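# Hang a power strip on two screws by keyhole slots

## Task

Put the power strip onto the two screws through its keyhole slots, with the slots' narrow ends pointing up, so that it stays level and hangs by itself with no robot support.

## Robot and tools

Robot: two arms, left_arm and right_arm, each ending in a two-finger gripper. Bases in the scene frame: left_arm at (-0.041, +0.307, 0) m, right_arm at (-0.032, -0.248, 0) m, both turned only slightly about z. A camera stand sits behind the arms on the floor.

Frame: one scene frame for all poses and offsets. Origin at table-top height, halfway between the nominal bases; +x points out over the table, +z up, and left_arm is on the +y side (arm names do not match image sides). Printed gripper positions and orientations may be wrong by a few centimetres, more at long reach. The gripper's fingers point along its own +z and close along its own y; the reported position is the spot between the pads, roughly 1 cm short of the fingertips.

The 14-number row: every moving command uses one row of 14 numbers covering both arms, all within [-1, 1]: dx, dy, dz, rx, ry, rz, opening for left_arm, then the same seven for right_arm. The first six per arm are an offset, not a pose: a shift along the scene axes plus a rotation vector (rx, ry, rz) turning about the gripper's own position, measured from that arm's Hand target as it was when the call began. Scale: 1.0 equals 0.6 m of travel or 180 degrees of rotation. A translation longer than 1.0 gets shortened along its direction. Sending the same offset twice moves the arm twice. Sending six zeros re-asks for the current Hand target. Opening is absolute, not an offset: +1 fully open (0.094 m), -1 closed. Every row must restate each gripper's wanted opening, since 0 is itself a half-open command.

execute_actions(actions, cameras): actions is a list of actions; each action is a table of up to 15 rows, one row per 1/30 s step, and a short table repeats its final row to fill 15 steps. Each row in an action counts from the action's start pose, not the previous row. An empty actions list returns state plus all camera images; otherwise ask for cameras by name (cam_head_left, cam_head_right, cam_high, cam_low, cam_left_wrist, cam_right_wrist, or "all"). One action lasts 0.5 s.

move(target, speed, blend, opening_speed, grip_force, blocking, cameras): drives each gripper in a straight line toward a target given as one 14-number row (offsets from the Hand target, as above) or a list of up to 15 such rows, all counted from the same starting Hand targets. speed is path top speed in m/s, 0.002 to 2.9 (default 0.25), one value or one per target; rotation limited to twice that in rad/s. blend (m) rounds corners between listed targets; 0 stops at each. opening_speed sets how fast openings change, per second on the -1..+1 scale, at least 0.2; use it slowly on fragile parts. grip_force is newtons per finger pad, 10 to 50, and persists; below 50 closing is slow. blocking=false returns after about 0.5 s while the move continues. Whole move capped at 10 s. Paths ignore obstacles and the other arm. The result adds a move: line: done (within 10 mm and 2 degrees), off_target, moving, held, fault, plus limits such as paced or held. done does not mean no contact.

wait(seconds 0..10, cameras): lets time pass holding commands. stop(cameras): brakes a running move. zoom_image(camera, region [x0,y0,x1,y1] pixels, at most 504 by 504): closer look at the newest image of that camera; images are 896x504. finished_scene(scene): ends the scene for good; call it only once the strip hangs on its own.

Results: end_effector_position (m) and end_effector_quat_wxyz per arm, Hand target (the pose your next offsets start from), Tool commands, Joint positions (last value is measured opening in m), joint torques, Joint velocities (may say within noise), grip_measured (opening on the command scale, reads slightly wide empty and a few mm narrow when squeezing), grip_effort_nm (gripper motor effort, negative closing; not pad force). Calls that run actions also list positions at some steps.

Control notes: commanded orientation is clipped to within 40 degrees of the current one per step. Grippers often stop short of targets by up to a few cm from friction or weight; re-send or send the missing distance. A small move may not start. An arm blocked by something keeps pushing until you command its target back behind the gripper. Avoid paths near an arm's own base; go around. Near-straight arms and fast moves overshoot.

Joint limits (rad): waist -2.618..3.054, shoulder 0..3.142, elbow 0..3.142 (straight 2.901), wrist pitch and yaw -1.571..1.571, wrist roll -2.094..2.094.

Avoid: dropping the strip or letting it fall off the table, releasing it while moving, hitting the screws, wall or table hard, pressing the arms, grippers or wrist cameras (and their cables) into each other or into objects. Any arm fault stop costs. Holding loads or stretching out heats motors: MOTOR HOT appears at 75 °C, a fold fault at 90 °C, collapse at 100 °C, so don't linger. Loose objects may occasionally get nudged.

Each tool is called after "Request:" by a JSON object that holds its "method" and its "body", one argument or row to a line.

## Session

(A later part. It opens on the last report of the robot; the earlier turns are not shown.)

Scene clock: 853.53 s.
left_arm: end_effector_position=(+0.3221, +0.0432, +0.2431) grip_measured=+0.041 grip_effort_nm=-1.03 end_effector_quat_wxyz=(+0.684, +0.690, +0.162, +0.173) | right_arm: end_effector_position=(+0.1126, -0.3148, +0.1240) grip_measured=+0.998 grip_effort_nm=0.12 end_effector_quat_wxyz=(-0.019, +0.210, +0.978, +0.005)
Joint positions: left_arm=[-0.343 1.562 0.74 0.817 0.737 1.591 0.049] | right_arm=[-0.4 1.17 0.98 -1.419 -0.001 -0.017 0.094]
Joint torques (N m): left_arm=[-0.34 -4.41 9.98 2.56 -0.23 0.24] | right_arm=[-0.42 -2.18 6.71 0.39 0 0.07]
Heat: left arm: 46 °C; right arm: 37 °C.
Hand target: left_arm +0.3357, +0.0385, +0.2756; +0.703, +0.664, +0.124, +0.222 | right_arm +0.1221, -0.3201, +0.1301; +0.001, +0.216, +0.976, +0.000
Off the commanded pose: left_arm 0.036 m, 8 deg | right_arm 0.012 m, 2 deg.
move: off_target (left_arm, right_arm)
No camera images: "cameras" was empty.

Request:
{"method": "move", "body": {
  "target": [0.00369, -0.00555, 0, 0, 0, 0, -0.2, 0, 0, 0, 0, 0, 0, 1.0],
  "speed": 0.03,
  "cameras": ["cam_low", "cam_high"]
}}

Request:
{"method": "zoom_image", "body": {
  "camera": "cam_low",
  "region": [445, 110, 495, 160]
}}

Request:
{"method": "zoom_image", "body": {
  "camera": "cam_high",
  "region": [350, 220, 410, 280]
}}

Request:
{"method": "zoom_image", "body": {
  "camera": "cam_high",
  "region": [450, 190, 510, 250]
}}

Scene clock: 856.43 s.
left_arm: end_effector_position=(+0.3202, +0.0403, +0.2430) grip_measured=+0.041 grip_effort_nm=-1.03 end_effector_quat_wxyz=(+0.686, +0.691, +0.156, +0.167) | right_arm: end_effector_position=(+0.1126, -0.3148, +0.1240) grip_measured=+0.998 grip_effort_nm=0.12 end_effector_quat_wxyz=(-0.019, +0.210, +0.978, +0.005)
Joint positions: left_arm=[-0.347 1.566 0.744 0.817 0.748 1.591 0.049] | right_arm=[-0.4 1.17 0.98 -1.419 -0.001 -0.017 0.094]
Joint torques (N m): left_arm=[-0.51 -4.08 10.4 2.54 -0.42 0.24] | right_arm=[-0.38 -2.11 6.65 0.38 -0.01 0.07]
Heat: left arm: 46 °C; right arm: 37 °C.
Hand target: left_arm +0.3378, +0.0351, +0.2756; +0.703, +0.665, +0.124, +0.222 | right_arm +0.1221, -0.3201, +0.1301; +0.001, +0.216, +0.976, +0.000
Off the commanded pose: left_arm 0.038 m, 8 deg | right_arm 0.012 m, 2 deg.
move: off_target (left_arm, right_arm)
Images, in order (width x height): cam_high 896x504, cam_low 896x504.

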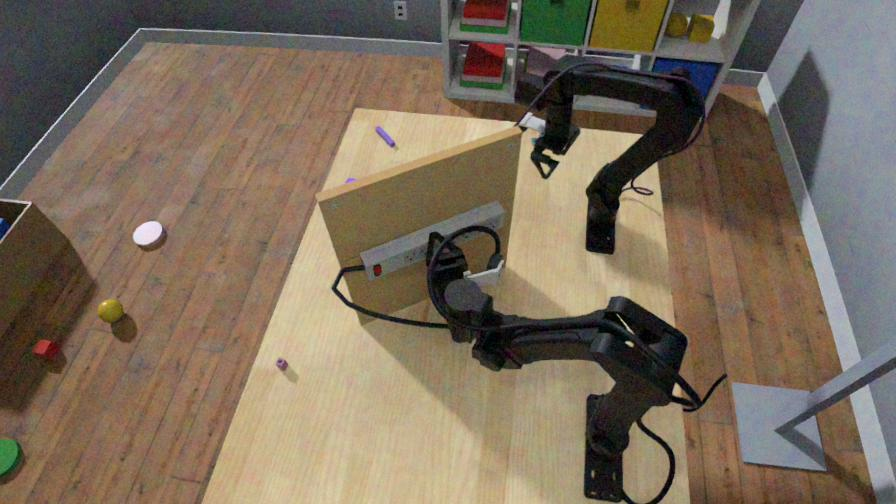

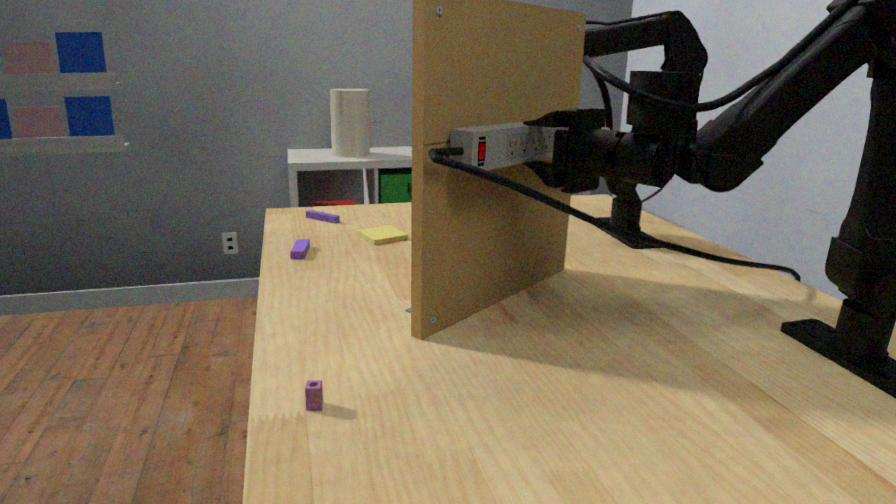

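Scaled by 10.080 from the camera's 896x504 image, which has a finer 1280x720 frame.

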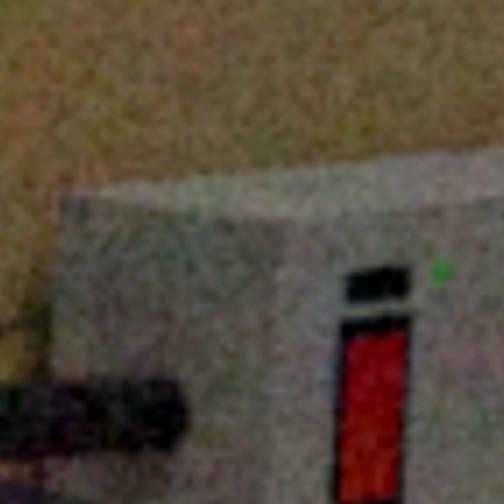

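Scaled by 8.400 from the camera's 896x504 image, which has a finer 1280x720 frame.

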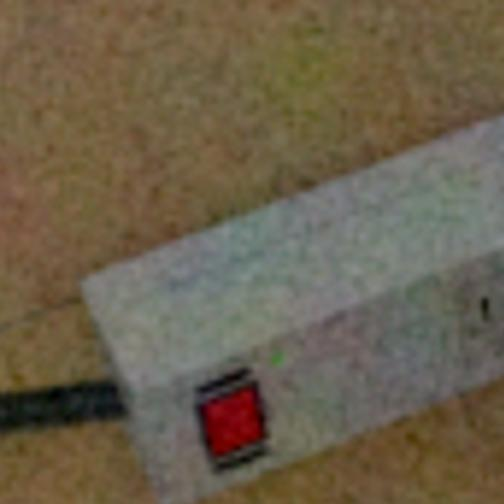

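Scaled by 8.400 from the camera's 896x504 image, which has a finer 1280x720 frame.

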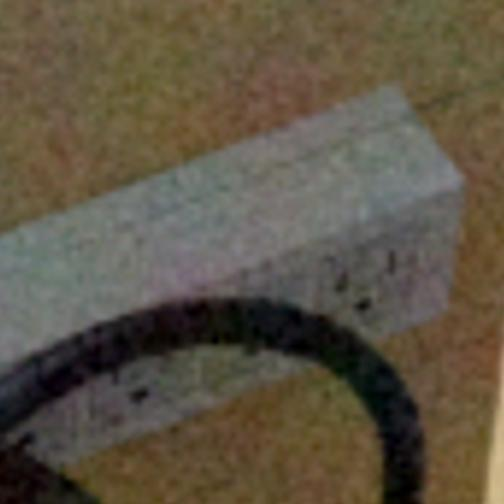

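Request:
{"method": "execute_actions", "body": {
  "actions": [],
  "cameras": ["cam_left_wrist", "cam_head_left", "cam_head_right"]
}}

Request:
{"method": "zoom_image", "body": {
  "camera": "cam_head_left",
  "region": [350, 100, 410, 160]
}}

Request:
{"method": "zoom_image", "body": {
  "camera": "cam_head_left",
  "region": [415, 180, 475, 240]
}}

Request:
{"method": "zoom_image", "body": {
  "camera": "cam_head_right",
  "region": [360, 110, 420, 170]
}}

Request:
{"method": "zoom_image", "body": {
  "camera": "cam_head_right",
  "region": [410, 180, 470, 240]
}}

Scene clock: 862.63 s.
left_arm: end_effector_position=(+0.3202, +0.0403, +0.2430) grip_measured=+0.041 grip_effort_nm=-1.03 end_effector_quat_wxyz=(+0.686, +0.691, +0.156, +0.167) | right_arm: end_effector_position=(+0.1126, -0.3148, +0.1240) grip_measured=+0.998 grip_effort_nm=0.12 end_effector_quat_wxyz=(-0.019, +0.210, +0.978, +0.005)
Joint positions: left_arm=[-0.347 1.566 0.744 0.817 0.748 1.591 0.049] | right_arm=[-0.4 1.17 0.98 -1.419 -0.001 -0.017 0.094]
Joint velocities: within noise
Joint torques (N m): left_arm=[-0.53 -4.1 10.39 2.53 -0.41 0.24] | right_arm=[-0.35 -2.17 6.69 0.38 0 0.07]
Heat: left arm: 46 °C; right arm: 37 °C.
Hand target: left_arm +0.3378, +0.0351, +0.2756; +0.703, +0.665, +0.124, +0.222 | right_arm +0.1221, -0.3201, +0.1301; +0.001, +0.216, +0.976, +0.000
Tool commands: left_gripper/opening=-0.2 right_gripper/opening=+1.0
Off the commanded pose: left_arm 0.038 m, 8 deg | right_arm 0.012 m, 2 deg.
Images, in order (width x height): cam_head_left 896x504, cam_head_right 896x504, cam_left_wrist 896x504.

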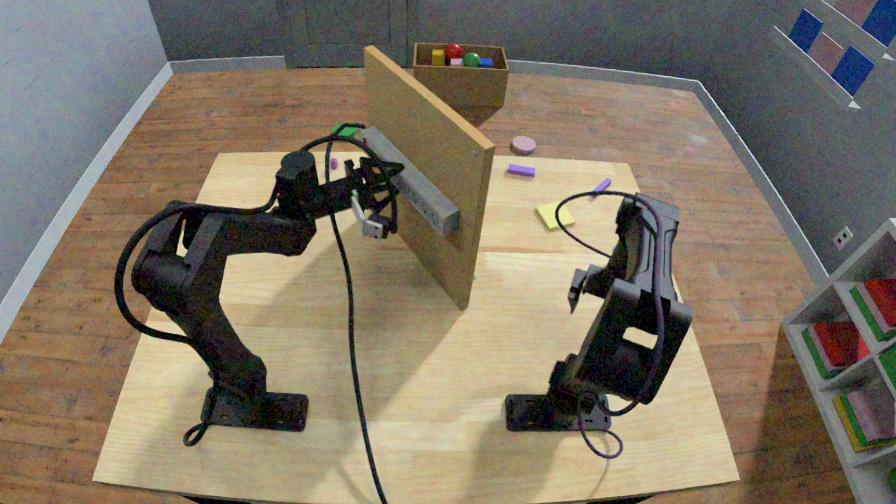

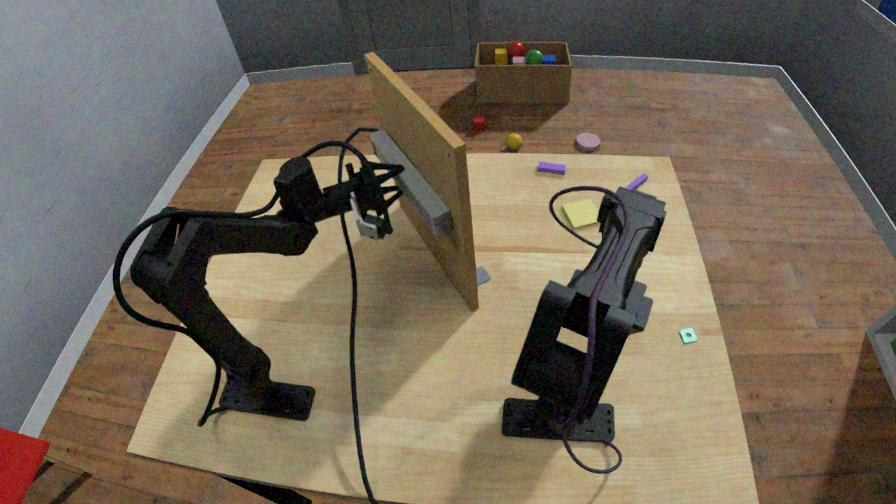

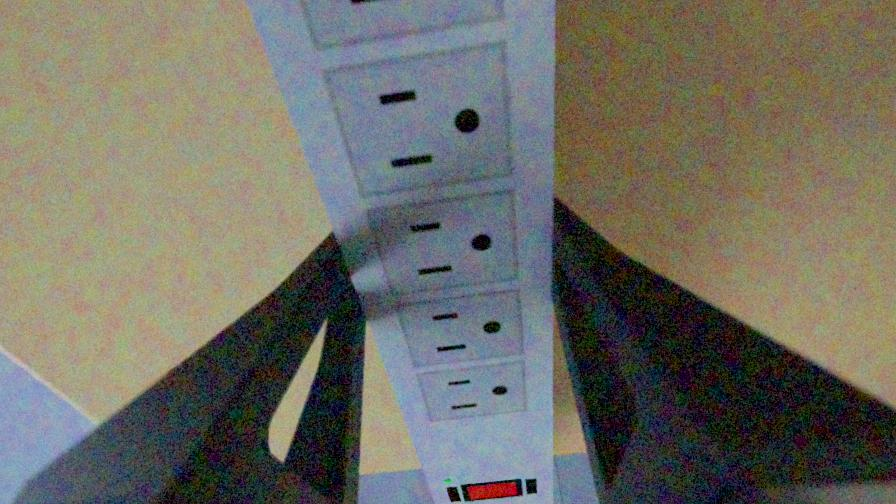

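Scaled by 8.400 from the camera's 896x504 image, which has a finer 1280x720 frame.

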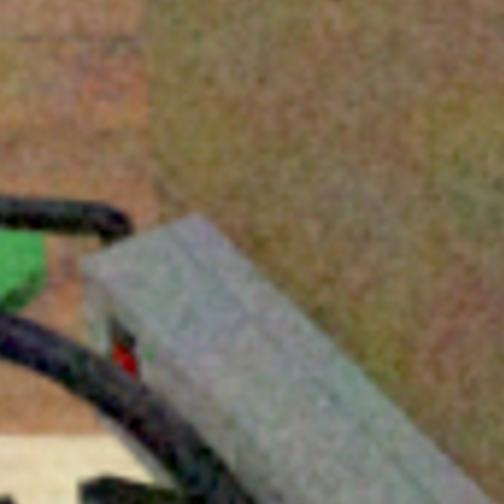

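Scaled by 8.400 from the camera's 896x504 image, which has a finer 1280x720 frame.

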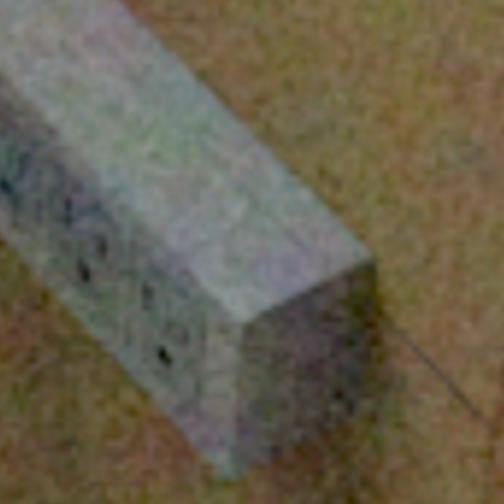

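Scaled by 8.400 from the camera's 896x504 image, which has a finer 1280x720 frame.

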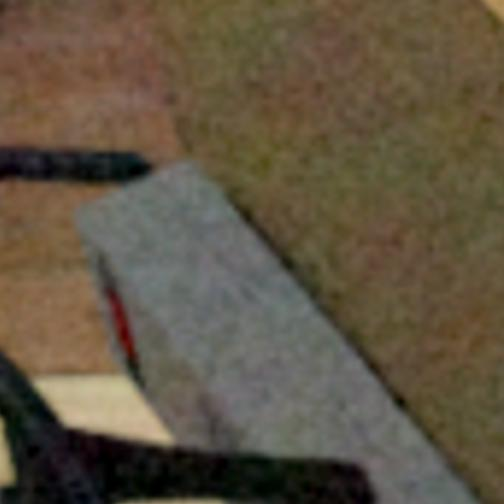

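Scaled by 8.400 from the camera's 896x504 image, which has a finer 1280x720 frame.

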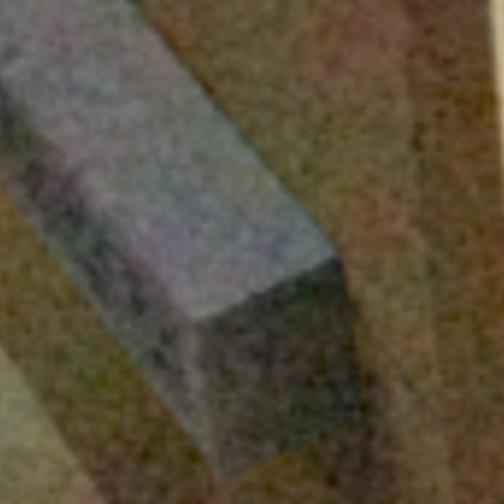

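Request:
{"method": "move", "body": {
  "target": [0, 0, 0, -0.00307, 0.00463, 0, -0.2, 0, 0, 0, 0, 0, 0, 1.0],
  "speed": 0.03,
  "cameras": []
}}

Scene clock: 865.97 s.
left_arm: end_effector_position=(+0.3202, +0.0403, +0.2431) grip_measured=+0.041 grip_effort_nm=-1.03 end_effector_quat_wxyz=(+0.686, +0.691, +0.156, +0.167) | right_arm: end_effector_position=(+0.1126, -0.3148, +0.1240) grip_measured=+0.998 grip_effort_nm=0.12 end_effector_quat_wxyz=(-0.019, +0.210, +0.978, +0.005)
Joint positions: left_arm=[-0.347 1.566 0.744 0.817 0.748 1.59 0.049] | right_arm=[-0.4 1.17 0.98 -1.419 -0.001 -0.017 0.094]
Joint torques (N m): left_arm=[-0.57 -4.03 10.28 2.58 -0.43 0.07] | right_arm=[-0.38 -2.17 6.72 0.39 0.01 0.07]
Heat: left arm: 46 °C; right arm: 37 °C.
Hand target: left_arm +0.3378, +0.0351, +0.2756; +0.705, +0.663, +0.130, +0.216 | right_arm +0.1221, -0.3201, +0.1301; +0.001, +0.216, +0.976, +0.000
Off the commanded pose: left_arm 0.037 m, 8 deg | right_arm 0.012 m, 2 deg.
move: off_target (left_arm, right_arm)
No camera images: "cameras" was empty.

Request:
{"method": "move", "body": {
  "target": [0, 0, 0, -0.00307, 0.00463, 0, -0.2, 0, 0, 0, 0, 0, 0, 1.0],
  "speed": 0.03,
  "cameras": []
}}

Scene clock: 867.07 s.
left_arm: end_effector_position=(+0.3202, +0.0403, +0.2432) grip_measured=+0.041 grip_effort_nm=-1.03 end_effector_quat_wxyz=(+0.686, +0.690, +0.158, +0.166) | right_arm: end_effector_position=(+0.1126, -0.3148, +0.1240) grip_measured=+0.998 grip_effort_nm=0.12 end_effector_quat_wxyz=(-0.019, +0.210, +0.978, +0.005)
Joint positions: left_arm=[-0.347 1.566 0.744 0.818 0.748 1.586 0.049] | right_arm=[-0.4 1.17 0.98 -1.419 -0.001 -0.017 0.094]
Joint torques (N m): left_arm=[-0.54 -3.96 10.17 2.64 -0.44 -0.06] | right_arm=[-0.32 -2.19 6.68 0.38 0.01 0.07]
Heat: left arm: 46 °C; right arm: 37 °C.
Hand target: left_arm +0.3378, +0.0351, +0.2756; +0.707, +0.661, +0.136, +0.211 | right_arm +0.1221, -0.3201, +0.1301; +0.001, +0.216, +0.976, +0.000
Off the commanded pose: left_arm 0.037 m, 7 deg | right_arm 0.012 m, 2 deg.
move: off_target (left_arm, right_arm)
No camera images: "cameras" was empty.

Request:
{"method": "move", "body": {
  "target": [0, 0, 0, -0.00307, 0.00463, 0, -0.2, 0, 0, 0, 0, 0, 0, 1.0],
  "speed": 0.03,
  "cameras": ["cam_low", "cam_high"]
}}

Request:
{"method": "zoom_image", "body": {
  "camera": "cam_low",
  "region": [445, 110, 495, 160]
}}

Request:
{"method": "zoom_image", "body": {
  "camera": "cam_high",
  "region": [350, 220, 410, 280]
}}

Request:
{"method": "zoom_image", "body": {
  "camera": "cam_high",
  "region": [450, 190, 510, 250]
}}

Scene clock: 868.87 s.
left_arm: end_effector_position=(+0.3199, +0.0399, +0.2433) grip_measured=+0.041 grip_effort_nm=-1.02 end_effector_quat_wxyz=(+0.688, +0.690, +0.157, +0.164) | right_arm: end_effector_position=(+0.1126, -0.3148, +0.1240) grip_measured=+0.998 grip_effort_nm=0.12 end_effector_quat_wxyz=(-0.019, +0.210, +0.978, +0.005)
Joint positions: left_arm=[-0.347 1.569 0.744 0.824 0.752 1.58 0.049] | right_arm=[-0.4 1.17 0.98 -1.419 -0.001 -0.017 0.094]
Joint torques (N m): left_arm=[-0.61 -4.11 10.02 2.63 -0.51 -0.18] | right_arm=[-0.31 -2.18 6.65 0.4 0.01 0.08]
Heat: left arm: 46 °C; right arm: 37 °C.
Hand target: left_arm +0.3378, +0.0352, +0.2757; +0.710, +0.659, +0.142, +0.205 | right_arm +0.1221, -0.3201, +0.1301; +0.001, +0.216, +0.976, +0.000
Off the commanded pose: left_arm 0.037 m, 7 deg | right_arm 0.012 m, 2 deg.
move: off_target (left_arm, right_arm)
Images, in order (width x height): cam_high 896x504, cam_low 896x504.

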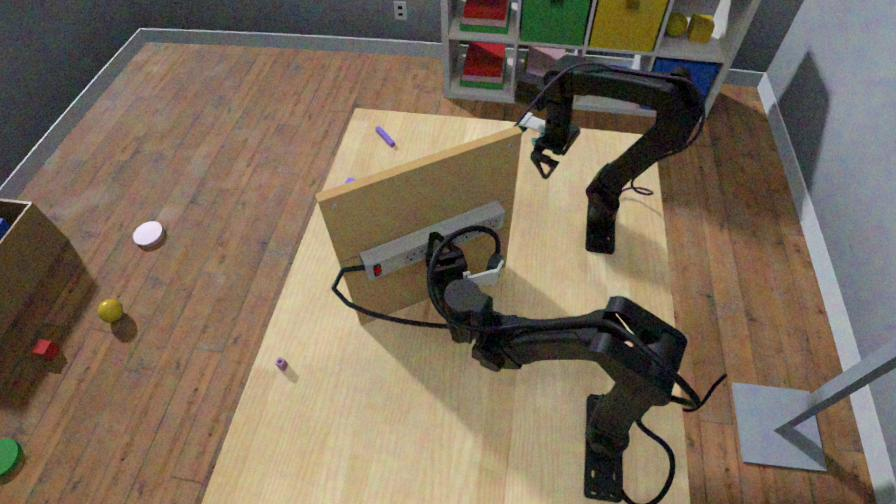

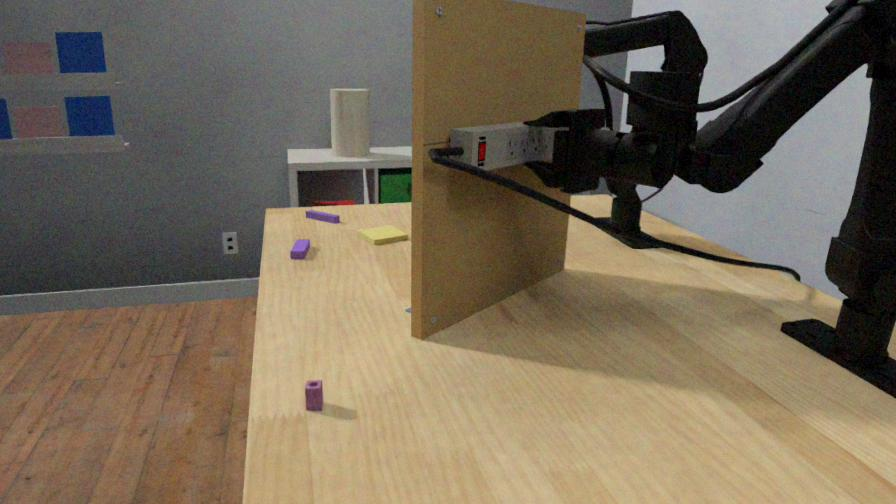

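Scaled by 10.080 from the camera's 896x504 image, which has a finer 1280x720 frame.

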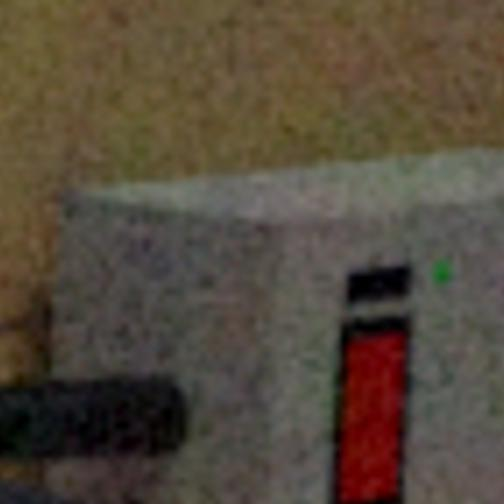

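Scaled by 8.400 from the camera's 896x504 image, which has a finer 1280x720 frame.

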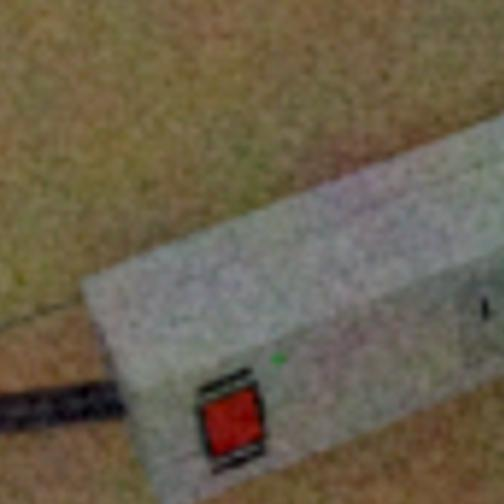

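Scaled by 8.400 from the camera's 896x504 image, which has a finer 1280x720 frame.

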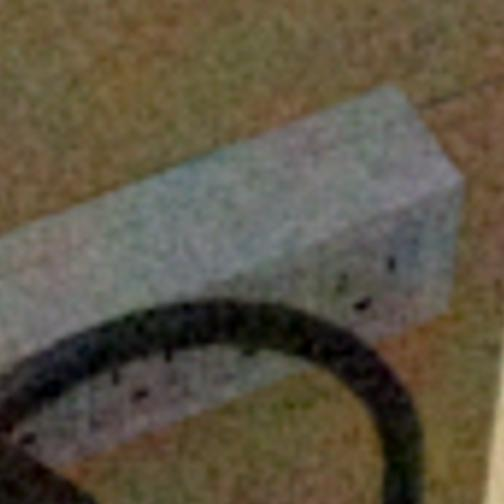

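Request:
{"method": "move", "body": {
  "target": [-0.04783, 0.07217, -0.002, 0.00599, -0.00902, -0.01417, -0.2, 0, 0, 0, 0, 0, 0, 1.0],
  "speed": 0.08,
  "cameras": []
}}

Request:
{"method": "move", "body": {
  "target": [0.03502, -0.05276, 0, 0, 0, 0, -0.2, 0, 0, 0, 0, 0, 0, 1.0],
  "speed": 0.05,
  "cameras": ["cam_low", "cam_high"]
}}

Request:
{"method": "zoom_image", "body": {
  "camera": "cam_low",
  "region": [445, 110, 495, 160]
}}

Request:
{"method": "zoom_image", "body": {
  "camera": "cam_high",
  "region": [350, 220, 410, 280]
}}

Request:
{"method": "zoom_image", "body": {
  "camera": "cam_high",
  "region": [450, 190, 510, 250]
}}

Scene clock: 877.17 s.
left_arm: end_effector_position=(+0.3154, +0.0737, +0.2412) grip_measured=+0.041 grip_effort_nm=-1.03 end_effector_quat_wxyz=(+0.691, +0.688, +0.160, +0.157) | right_arm: end_effector_position=(+0.1126, -0.3148, +0.1240) grip_measured=+0.998 grip_effort_nm=0.12 end_effector_quat_wxyz=(-0.019, +0.210, +0.978, +0.005)
Joint positions: left_arm=[-0.239 1.525 0.686 0.843 0.866 1.561 0.049] | right_arm=[-0.4 1.17 0.98 -1.419 -0.001 -0.017 0.094]
Joint torques (N m): left_arm=[0.7 -8.99 5.49 2.51 0.08 0.11] | right_arm=[-0.34 -2.15 6.71 0.39 0 0.07]
Heat: left arm: 45 °C; right arm: 37 °C.
Hand target: left_arm +0.3092, +0.0784, +0.2744; +0.710, +0.666, +0.115, +0.200 | right_arm +0.1221, -0.3201, +0.1301; +0.001, +0.216, +0.976, +0.000
Off the commanded pose: left_arm 0.034 m, 8 deg | right_arm 0.012 m, 2 deg.
move: off_target (left_arm, right_arm)
No camera images: "cameras" was empty.

Scene clock: 878.47 s.
left_arm: end_effector_position=(+0.3195, +0.0500, +0.2447) grip_measured=+0.041 grip_effort_nm=-1.03 end_effector_quat_wxyz=(+0.693, +0.687, +0.154, +0.155) | right_arm: end_effector_position=(+0.1126, -0.3148, +0.1240) grip_measured=+0.998 grip_effort_nm=0.12 end_effector_quat_wxyz=(-0.019, +0.210, +0.978, +0.005)
Joint positions: left_arm=[-0.309 1.566 0.736 0.843 0.808 1.561 0.049] | right_arm=[-0.4 1.17 0.98 -1.419 -0.001 -0.017 0.094]
Joint torques (N m): left_arm=[-0.12 -4.83 9.39 2.44 -0.15 0.24] | right_arm=[-0.36 -2.13 6.64 0.37 0 0.07]
Heat: left arm: 45 °C; right arm: 37 °C.
Hand target: left_arm +0.3301, +0.0467, +0.2745; +0.710, +0.666, +0.115, +0.200 | right_arm +0.1221, -0.3201, +0.1301; +0.001, +0.216, +0.976, +0.000
Off the commanded pose: left_arm 0.032 m, 7 deg | right_arm 0.012 m, 2 deg.
move: off_target (left_arm, right_arm)
Images, in order (width x height): cam_high 896x504, cam_low 896x504.

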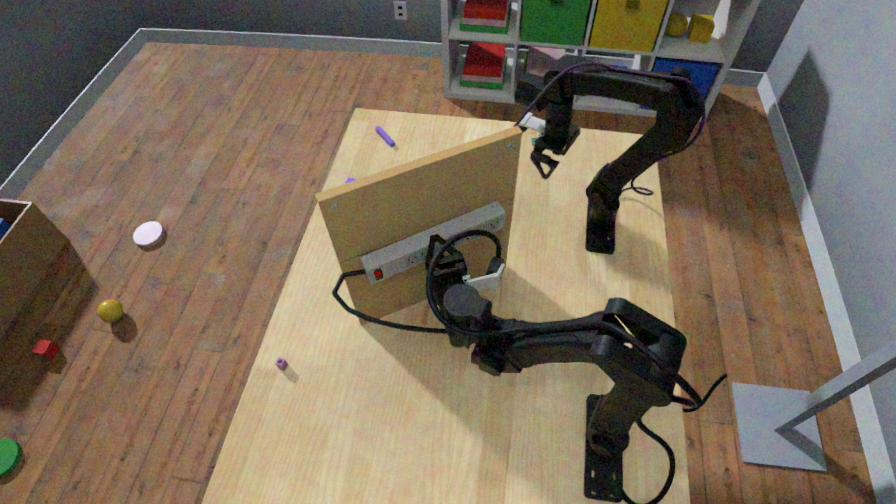

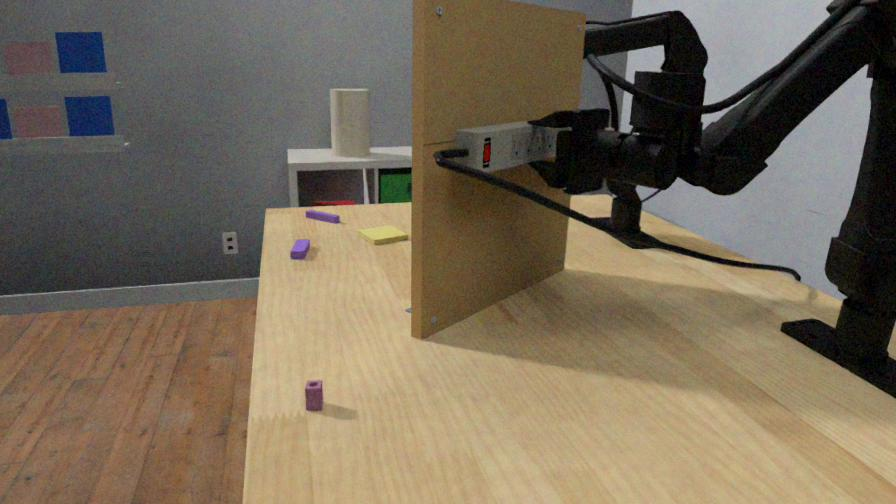

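Scaled by 10.080 from the camera's 896x504 image, which has a finer 1280x720 frame.

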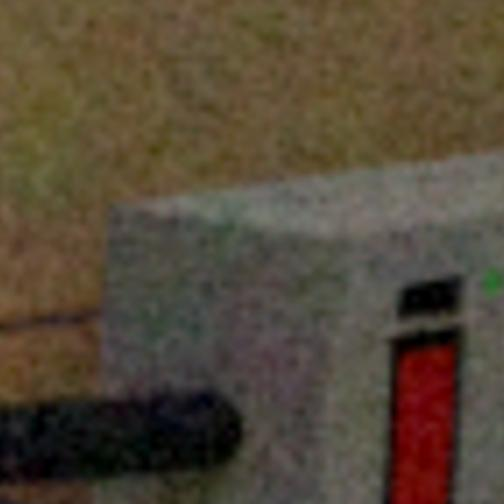

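Scaled by 8.400 from the camera's 896x504 image, which has a finer 1280x720 frame.

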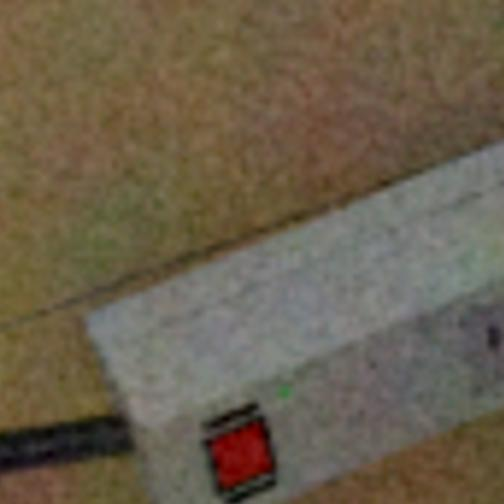

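Scaled by 8.400 from the camera's 896x504 image, which has a finer 1280x720 frame.

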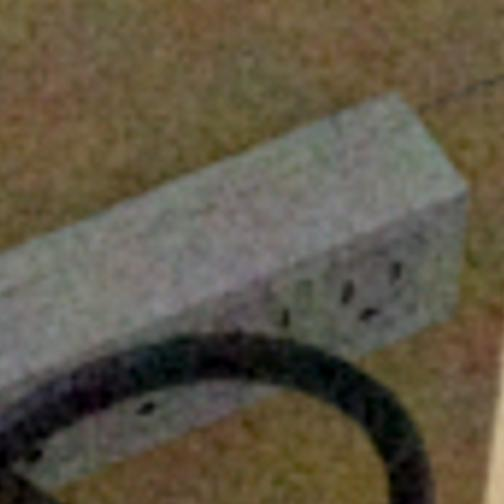

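Request:
{"method": "move", "body": {
  "target": [-0.03502, 0.05276, -0.00533, 0.00606, -0.00022, -0.01323, -0.2, 0, 0, 0, 0, 0, 0, 1.0],
  "speed": 0.08,
  "cameras": []
}}

Request:
{"method": "move", "body": {
  "target": [0.03502, -0.05276, 0, 0, 0, 0, -0.2, 0, 0, 0, 0, 0, 0, 1.0],
  "speed": 0.05,
  "cameras": ["cam_low", "cam_high"]
}}

Request:
{"method": "zoom_image", "body": {
  "camera": "cam_low",
  "region": [445, 110, 495, 160]
}}

Request:
{"method": "zoom_image", "body": {
  "camera": "cam_high",
  "region": [350, 220, 410, 280]
}}

Request:
{"method": "zoom_image", "body": {
  "camera": "cam_high",
  "region": [450, 190, 510, 250]
}}

Scene clock: 885.00 s.
left_arm: end_effector_position=(+0.3141, +0.0727, +0.2417) grip_measured=+0.041 grip_effort_nm=-1.03 end_effector_quat_wxyz=(+0.694, +0.692, +0.141, +0.142) | right_arm: end_effector_position=(+0.1126, -0.3148, +0.1240) grip_measured=+0.998 grip_effort_nm=0.12 end_effector_quat_wxyz=(-0.019, +0.210, +0.978, +0.005)
Joint positions: left_arm=[-0.225 1.546 0.709 0.843 0.929 1.567 0.049] | right_arm=[-0.4 1.17 0.98 -1.419 -0.001 -0.017 0.094]
Joint torques (N m): left_arm=[0.96 -9.2 5.57 2.28 0.03 0.22] | right_arm=[-0.34 -2.07 6.68 0.37 -0.01 0.07]
Heat: left arm: 44 °C; right arm: 37 °C.
Hand target: left_arm +0.3091, +0.0785, +0.2713; +0.707, +0.674, +0.099, +0.187 | right_arm +0.1221, -0.3201, +0.1301; +0.001, +0.216, +0.976, +0.000
Off the commanded pose: left_arm 0.031 m, 7 deg | right_arm 0.012 m, 2 deg.
move: off_target (left_arm, right_arm)
No camera images: "cameras" was empty.

Scene clock: 886.27 s.
left_arm: end_effector_position=(+0.3188, +0.0495, +0.2458) grip_measured=+0.041 grip_effort_nm=-1.02 end_effector_quat_wxyz=(+0.696, +0.691, +0.133, +0.144) | right_arm: end_effector_position=(+0.1126, -0.3148, +0.1240) grip_measured=+0.998 grip_effort_nm=0.11 end_effector_quat_wxyz=(-0.019, +0.210, +0.978, +0.005)
Joint positions: left_arm=[-0.292 1.586 0.76 0.841 0.871 1.573 0.049] | right_arm=[-0.4 1.17 0.98 -1.419 -0.001 -0.017 0.094]
Joint torques (N m): left_arm=[-0.08 -4.98 9.42 2.21 -0.2 0.25] | right_arm=[-0.34 -2.15 6.64 0.38 0.01 0.06]
Heat: left arm: 44 °C; right arm: 37 °C.
Hand target: left_arm +0.3302, +0.0468, +0.2713; +0.707, +0.675, +0.099, +0.187 | right_arm +0.1221, -0.3201, +0.1301; +0.001, +0.216, +0.976, +0.000
Off the commanded pose: left_arm 0.028 m, 7 deg | right_arm 0.012 m, 2 deg.
move: off_target (left_arm, right_arm)
Images, in order (width x height): cam_high 896x504, cam_low 896x504.

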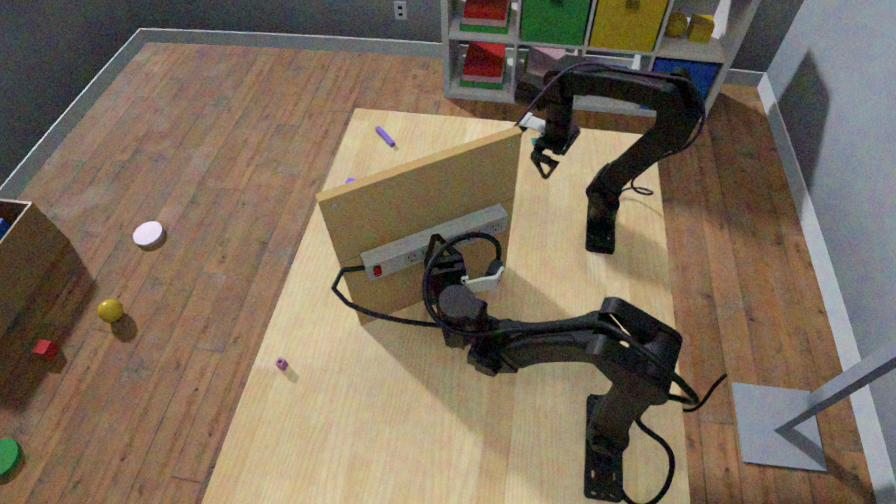

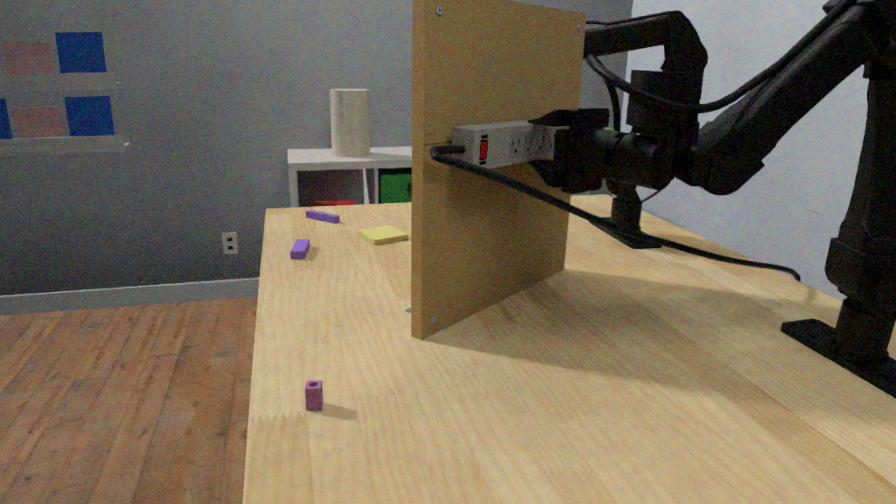

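Scaled by 10.080 from the camera's 896x504 image, which has a finer 1280x720 frame.

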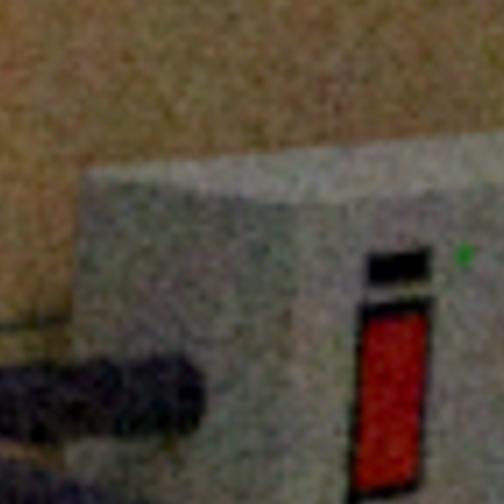

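Scaled by 8.400 from the camera's 896x504 image, which has a finer 1280x720 frame.

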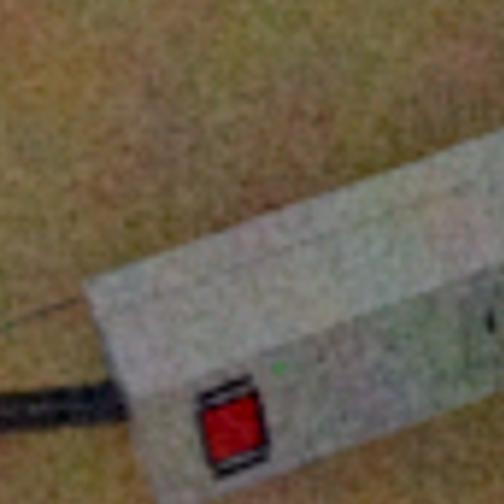

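Scaled by 8.400 from the camera's 896x504 image, which has a finer 1280x720 frame.

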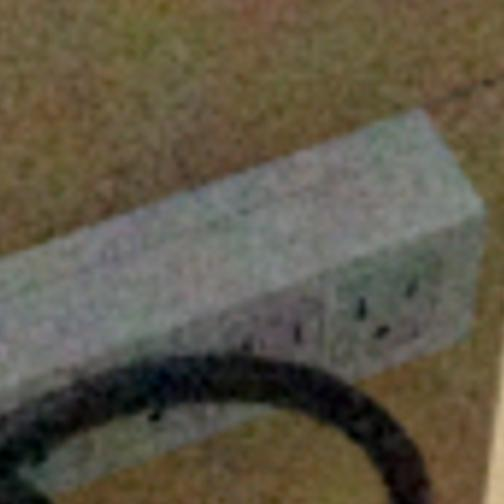

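Request:
{"method": "move", "body": {
  "target": [-0.03502, 0.05276, -0.00633, 0.0015, 0.00487, 0.00389, -0.2, 0, 0, 0, 0, 0, 0, 1.0],
  "speed": 0.08,
  "cameras": []
}}

Request:
{"method": "move", "body": {
  "target": [0.03502, -0.05276, 0, 0, 0, 0, -0.2, 0, 0, 0, 0, 0, 0, 1.0],
  "speed": 0.05,
  "cameras": []
}}

Request:
{"method": "move", "body": {
  "target": [0.00922, -0.01388, 0, 0, 0, 0, -0.2, 0, 0, 0, 0, 0, 0, 1.0],
  "speed": 0.03,
  "cameras": ["cam_low", "cam_high"]
}}

Request:
{"method": "zoom_image", "body": {
  "camera": "cam_low",
  "region": [445, 110, 495, 160]
}}

Request:
{"method": "zoom_image", "body": {
  "camera": "cam_high",
  "region": [350, 220, 410, 280]
}}

Request:
{"method": "zoom_image", "body": {
  "camera": "cam_high",
  "region": [450, 190, 510, 250]
}}

Scene clock: 891.60 s.
left_arm: end_effector_position=(+0.3139, +0.0728, +0.2396) grip_measured=+0.041 grip_effort_nm=-1.03 end_effector_quat_wxyz=(+0.691, +0.693, +0.147, +0.146) | right_arm: end_effector_position=(+0.1126, -0.3148, +0.1240) grip_measured=+0.998 grip_effort_nm=0.12 end_effector_quat_wxyz=(-0.019, +0.210, +0.978, +0.005)
Joint positions: left_arm=[-0.23 1.539 0.7 0.835 0.911 1.573 0.049] | right_arm=[-0.4 1.17 0.98 -1.419 -0.001 -0.017 0.094]
Joint torques (N m): left_arm=[0.94 -9.06 5.56 2.21 0.08 0.19] | right_arm=[-0.34 -2.13 6.75 0.39 0.01 0.1]
Heat: left arm: 44 °C; right arm: 37 °C.
Hand target: left_arm +0.3091, +0.0784, +0.2674; +0.704, +0.677, +0.109, +0.186 | right_arm +0.1221, -0.3201, +0.1301; +0.001, +0.216, +0.976, +0.000
Off the commanded pose: left_arm 0.029 m, 7 deg | right_arm 0.012 m, 2 deg.
move: off_target (left_arm, right_arm)
No camera images: "cameras" was empty.

Scene clock: 892.90 s.
left_arm: end_effector_position=(+0.3190, +0.0497, +0.2427) grip_measured=+0.041 grip_effort_nm=-1.02 end_effector_quat_wxyz=(+0.692, +0.692, +0.141, +0.146) | right_arm: end_effector_position=(+0.1126, -0.3148, +0.1240) grip_measured=+0.998 grip_effort_nm=0.12 end_effector_quat_wxyz=(-0.019, +0.210, +0.978, +0.005)
Joint positions: left_arm=[-0.297 1.581 0.751 0.831 0.852 1.575 0.049] | right_arm=[-0.4 1.17 0.98 -1.419 -0.001 -0.017 0.094]
Joint torques (N m): left_arm=[-0.09 -4.94 9.35 2.19 -0.14 0.25] | right_arm=[-0.38 -2.14 6.67 0.39 0.01 0.08]
Heat: left arm: 44 °C; right arm: 37 °C.
Hand target: left_arm +0.3301, +0.0467, +0.2674; +0.704, +0.677, +0.108, +0.186 | right_arm +0.1221, -0.3201, +0.1301; +0.001, +0.216, +0.976, +0.000
Off the commanded pose: left_arm 0.027 m, 6 deg | right_arm 0.012 m, 2 deg.
move: off_target (left_arm, right_arm)
No camera images: "cameras" was empty.

Scene clock: 893.60 s.
left_arm: end_effector_position=(+0.3221, +0.0429, +0.2426) grip_measured=+0.041 grip_effort_nm=-1.03 end_effector_quat_wxyz=(+0.692, +0.693, +0.139, +0.144) | right_arm: end_effector_position=(+0.1126, -0.3148, +0.1240) grip_measured=+0.998 grip_effort_nm=0.12 end_effector_quat_wxyz=(-0.019, +0.210, +0.978, +0.005)
Joint positions: left_arm=[-0.313 1.602 0.774 0.828 0.842 1.578 0.049] | right_arm=[-0.4 1.17 0.98 -1.419 -0.001 -0.017 0.094]
Joint torques (N m): left_arm=[-0.39 -4.7 9.89 2.19 -0.24 0.26] | right_arm=[-0.43 -2.15 6.71 0.38 0.01 0.08]
Heat: left arm: 44 °C; right arm: 37 °C.
Hand target: left_arm +0.3357, +0.0384, +0.2674; +0.704, +0.677, +0.108, +0.186 | right_arm +0.1221, -0.3201, +0.1301; +0.001, +0.216, +0.976, +0.000
Off the commanded pose: left_arm 0.029 m, 6 deg | right_arm 0.012 m, 2 deg.
move: off_target (left_arm, right_arm)
Images, in order (width x height): cam_high 896x504, cam_low 896x504.

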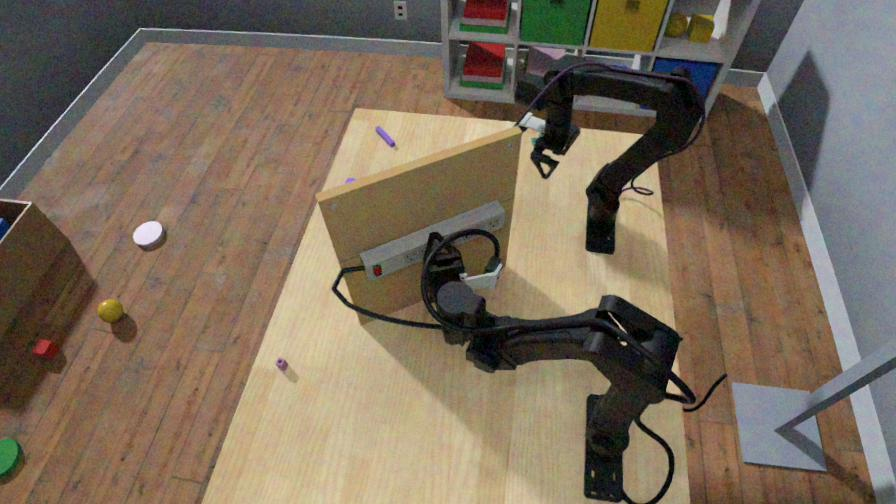

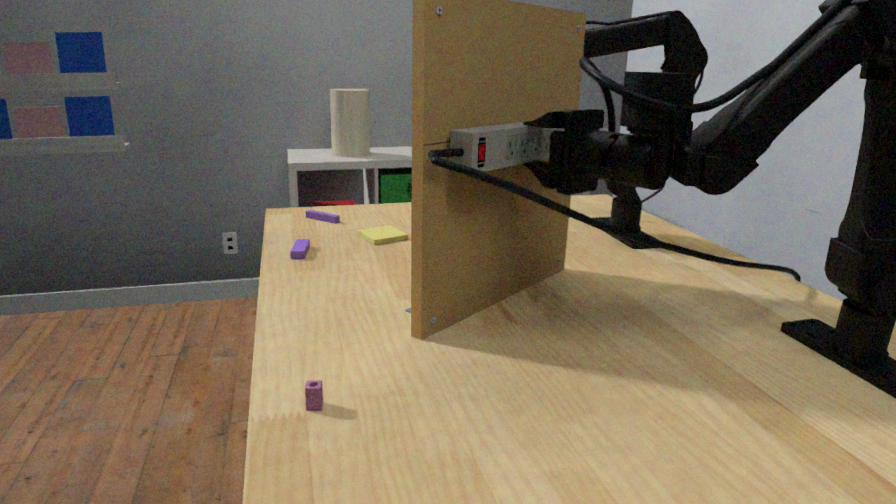

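Scaled by 10.080 from the camera's 896x504 image, which has a finer 1280x720 frame.

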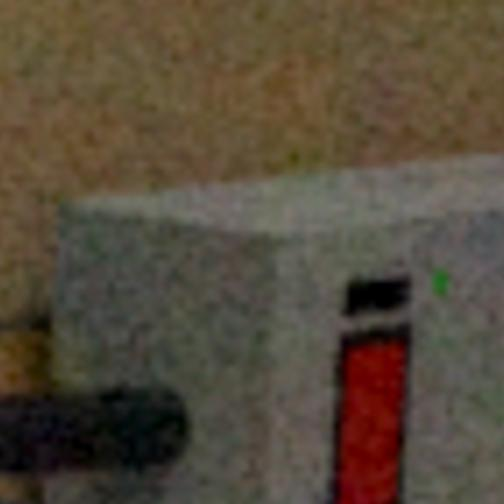

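Scaled by 8.400 from the camera's 896x504 image, which has a finer 1280x720 frame.

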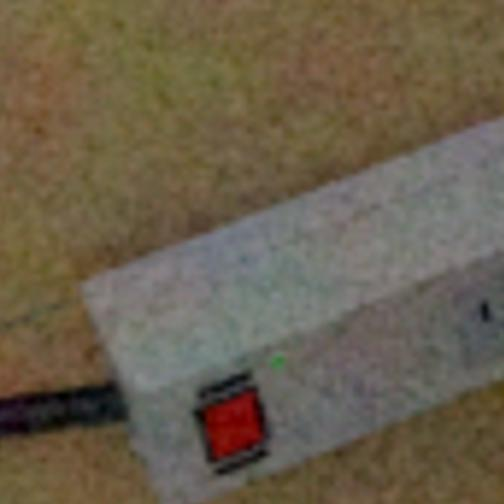

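Scaled by 8.400 from the camera's 896x504 image, which has a finer 1280x720 frame.

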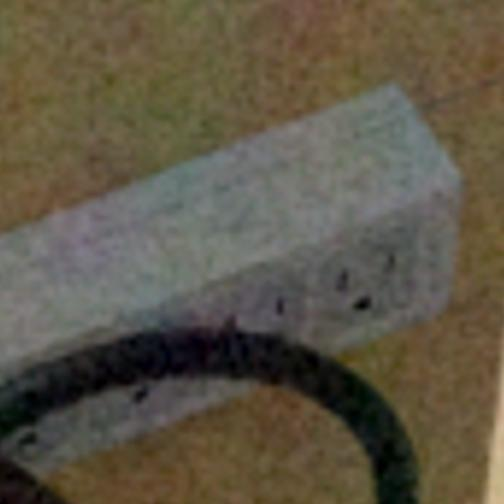

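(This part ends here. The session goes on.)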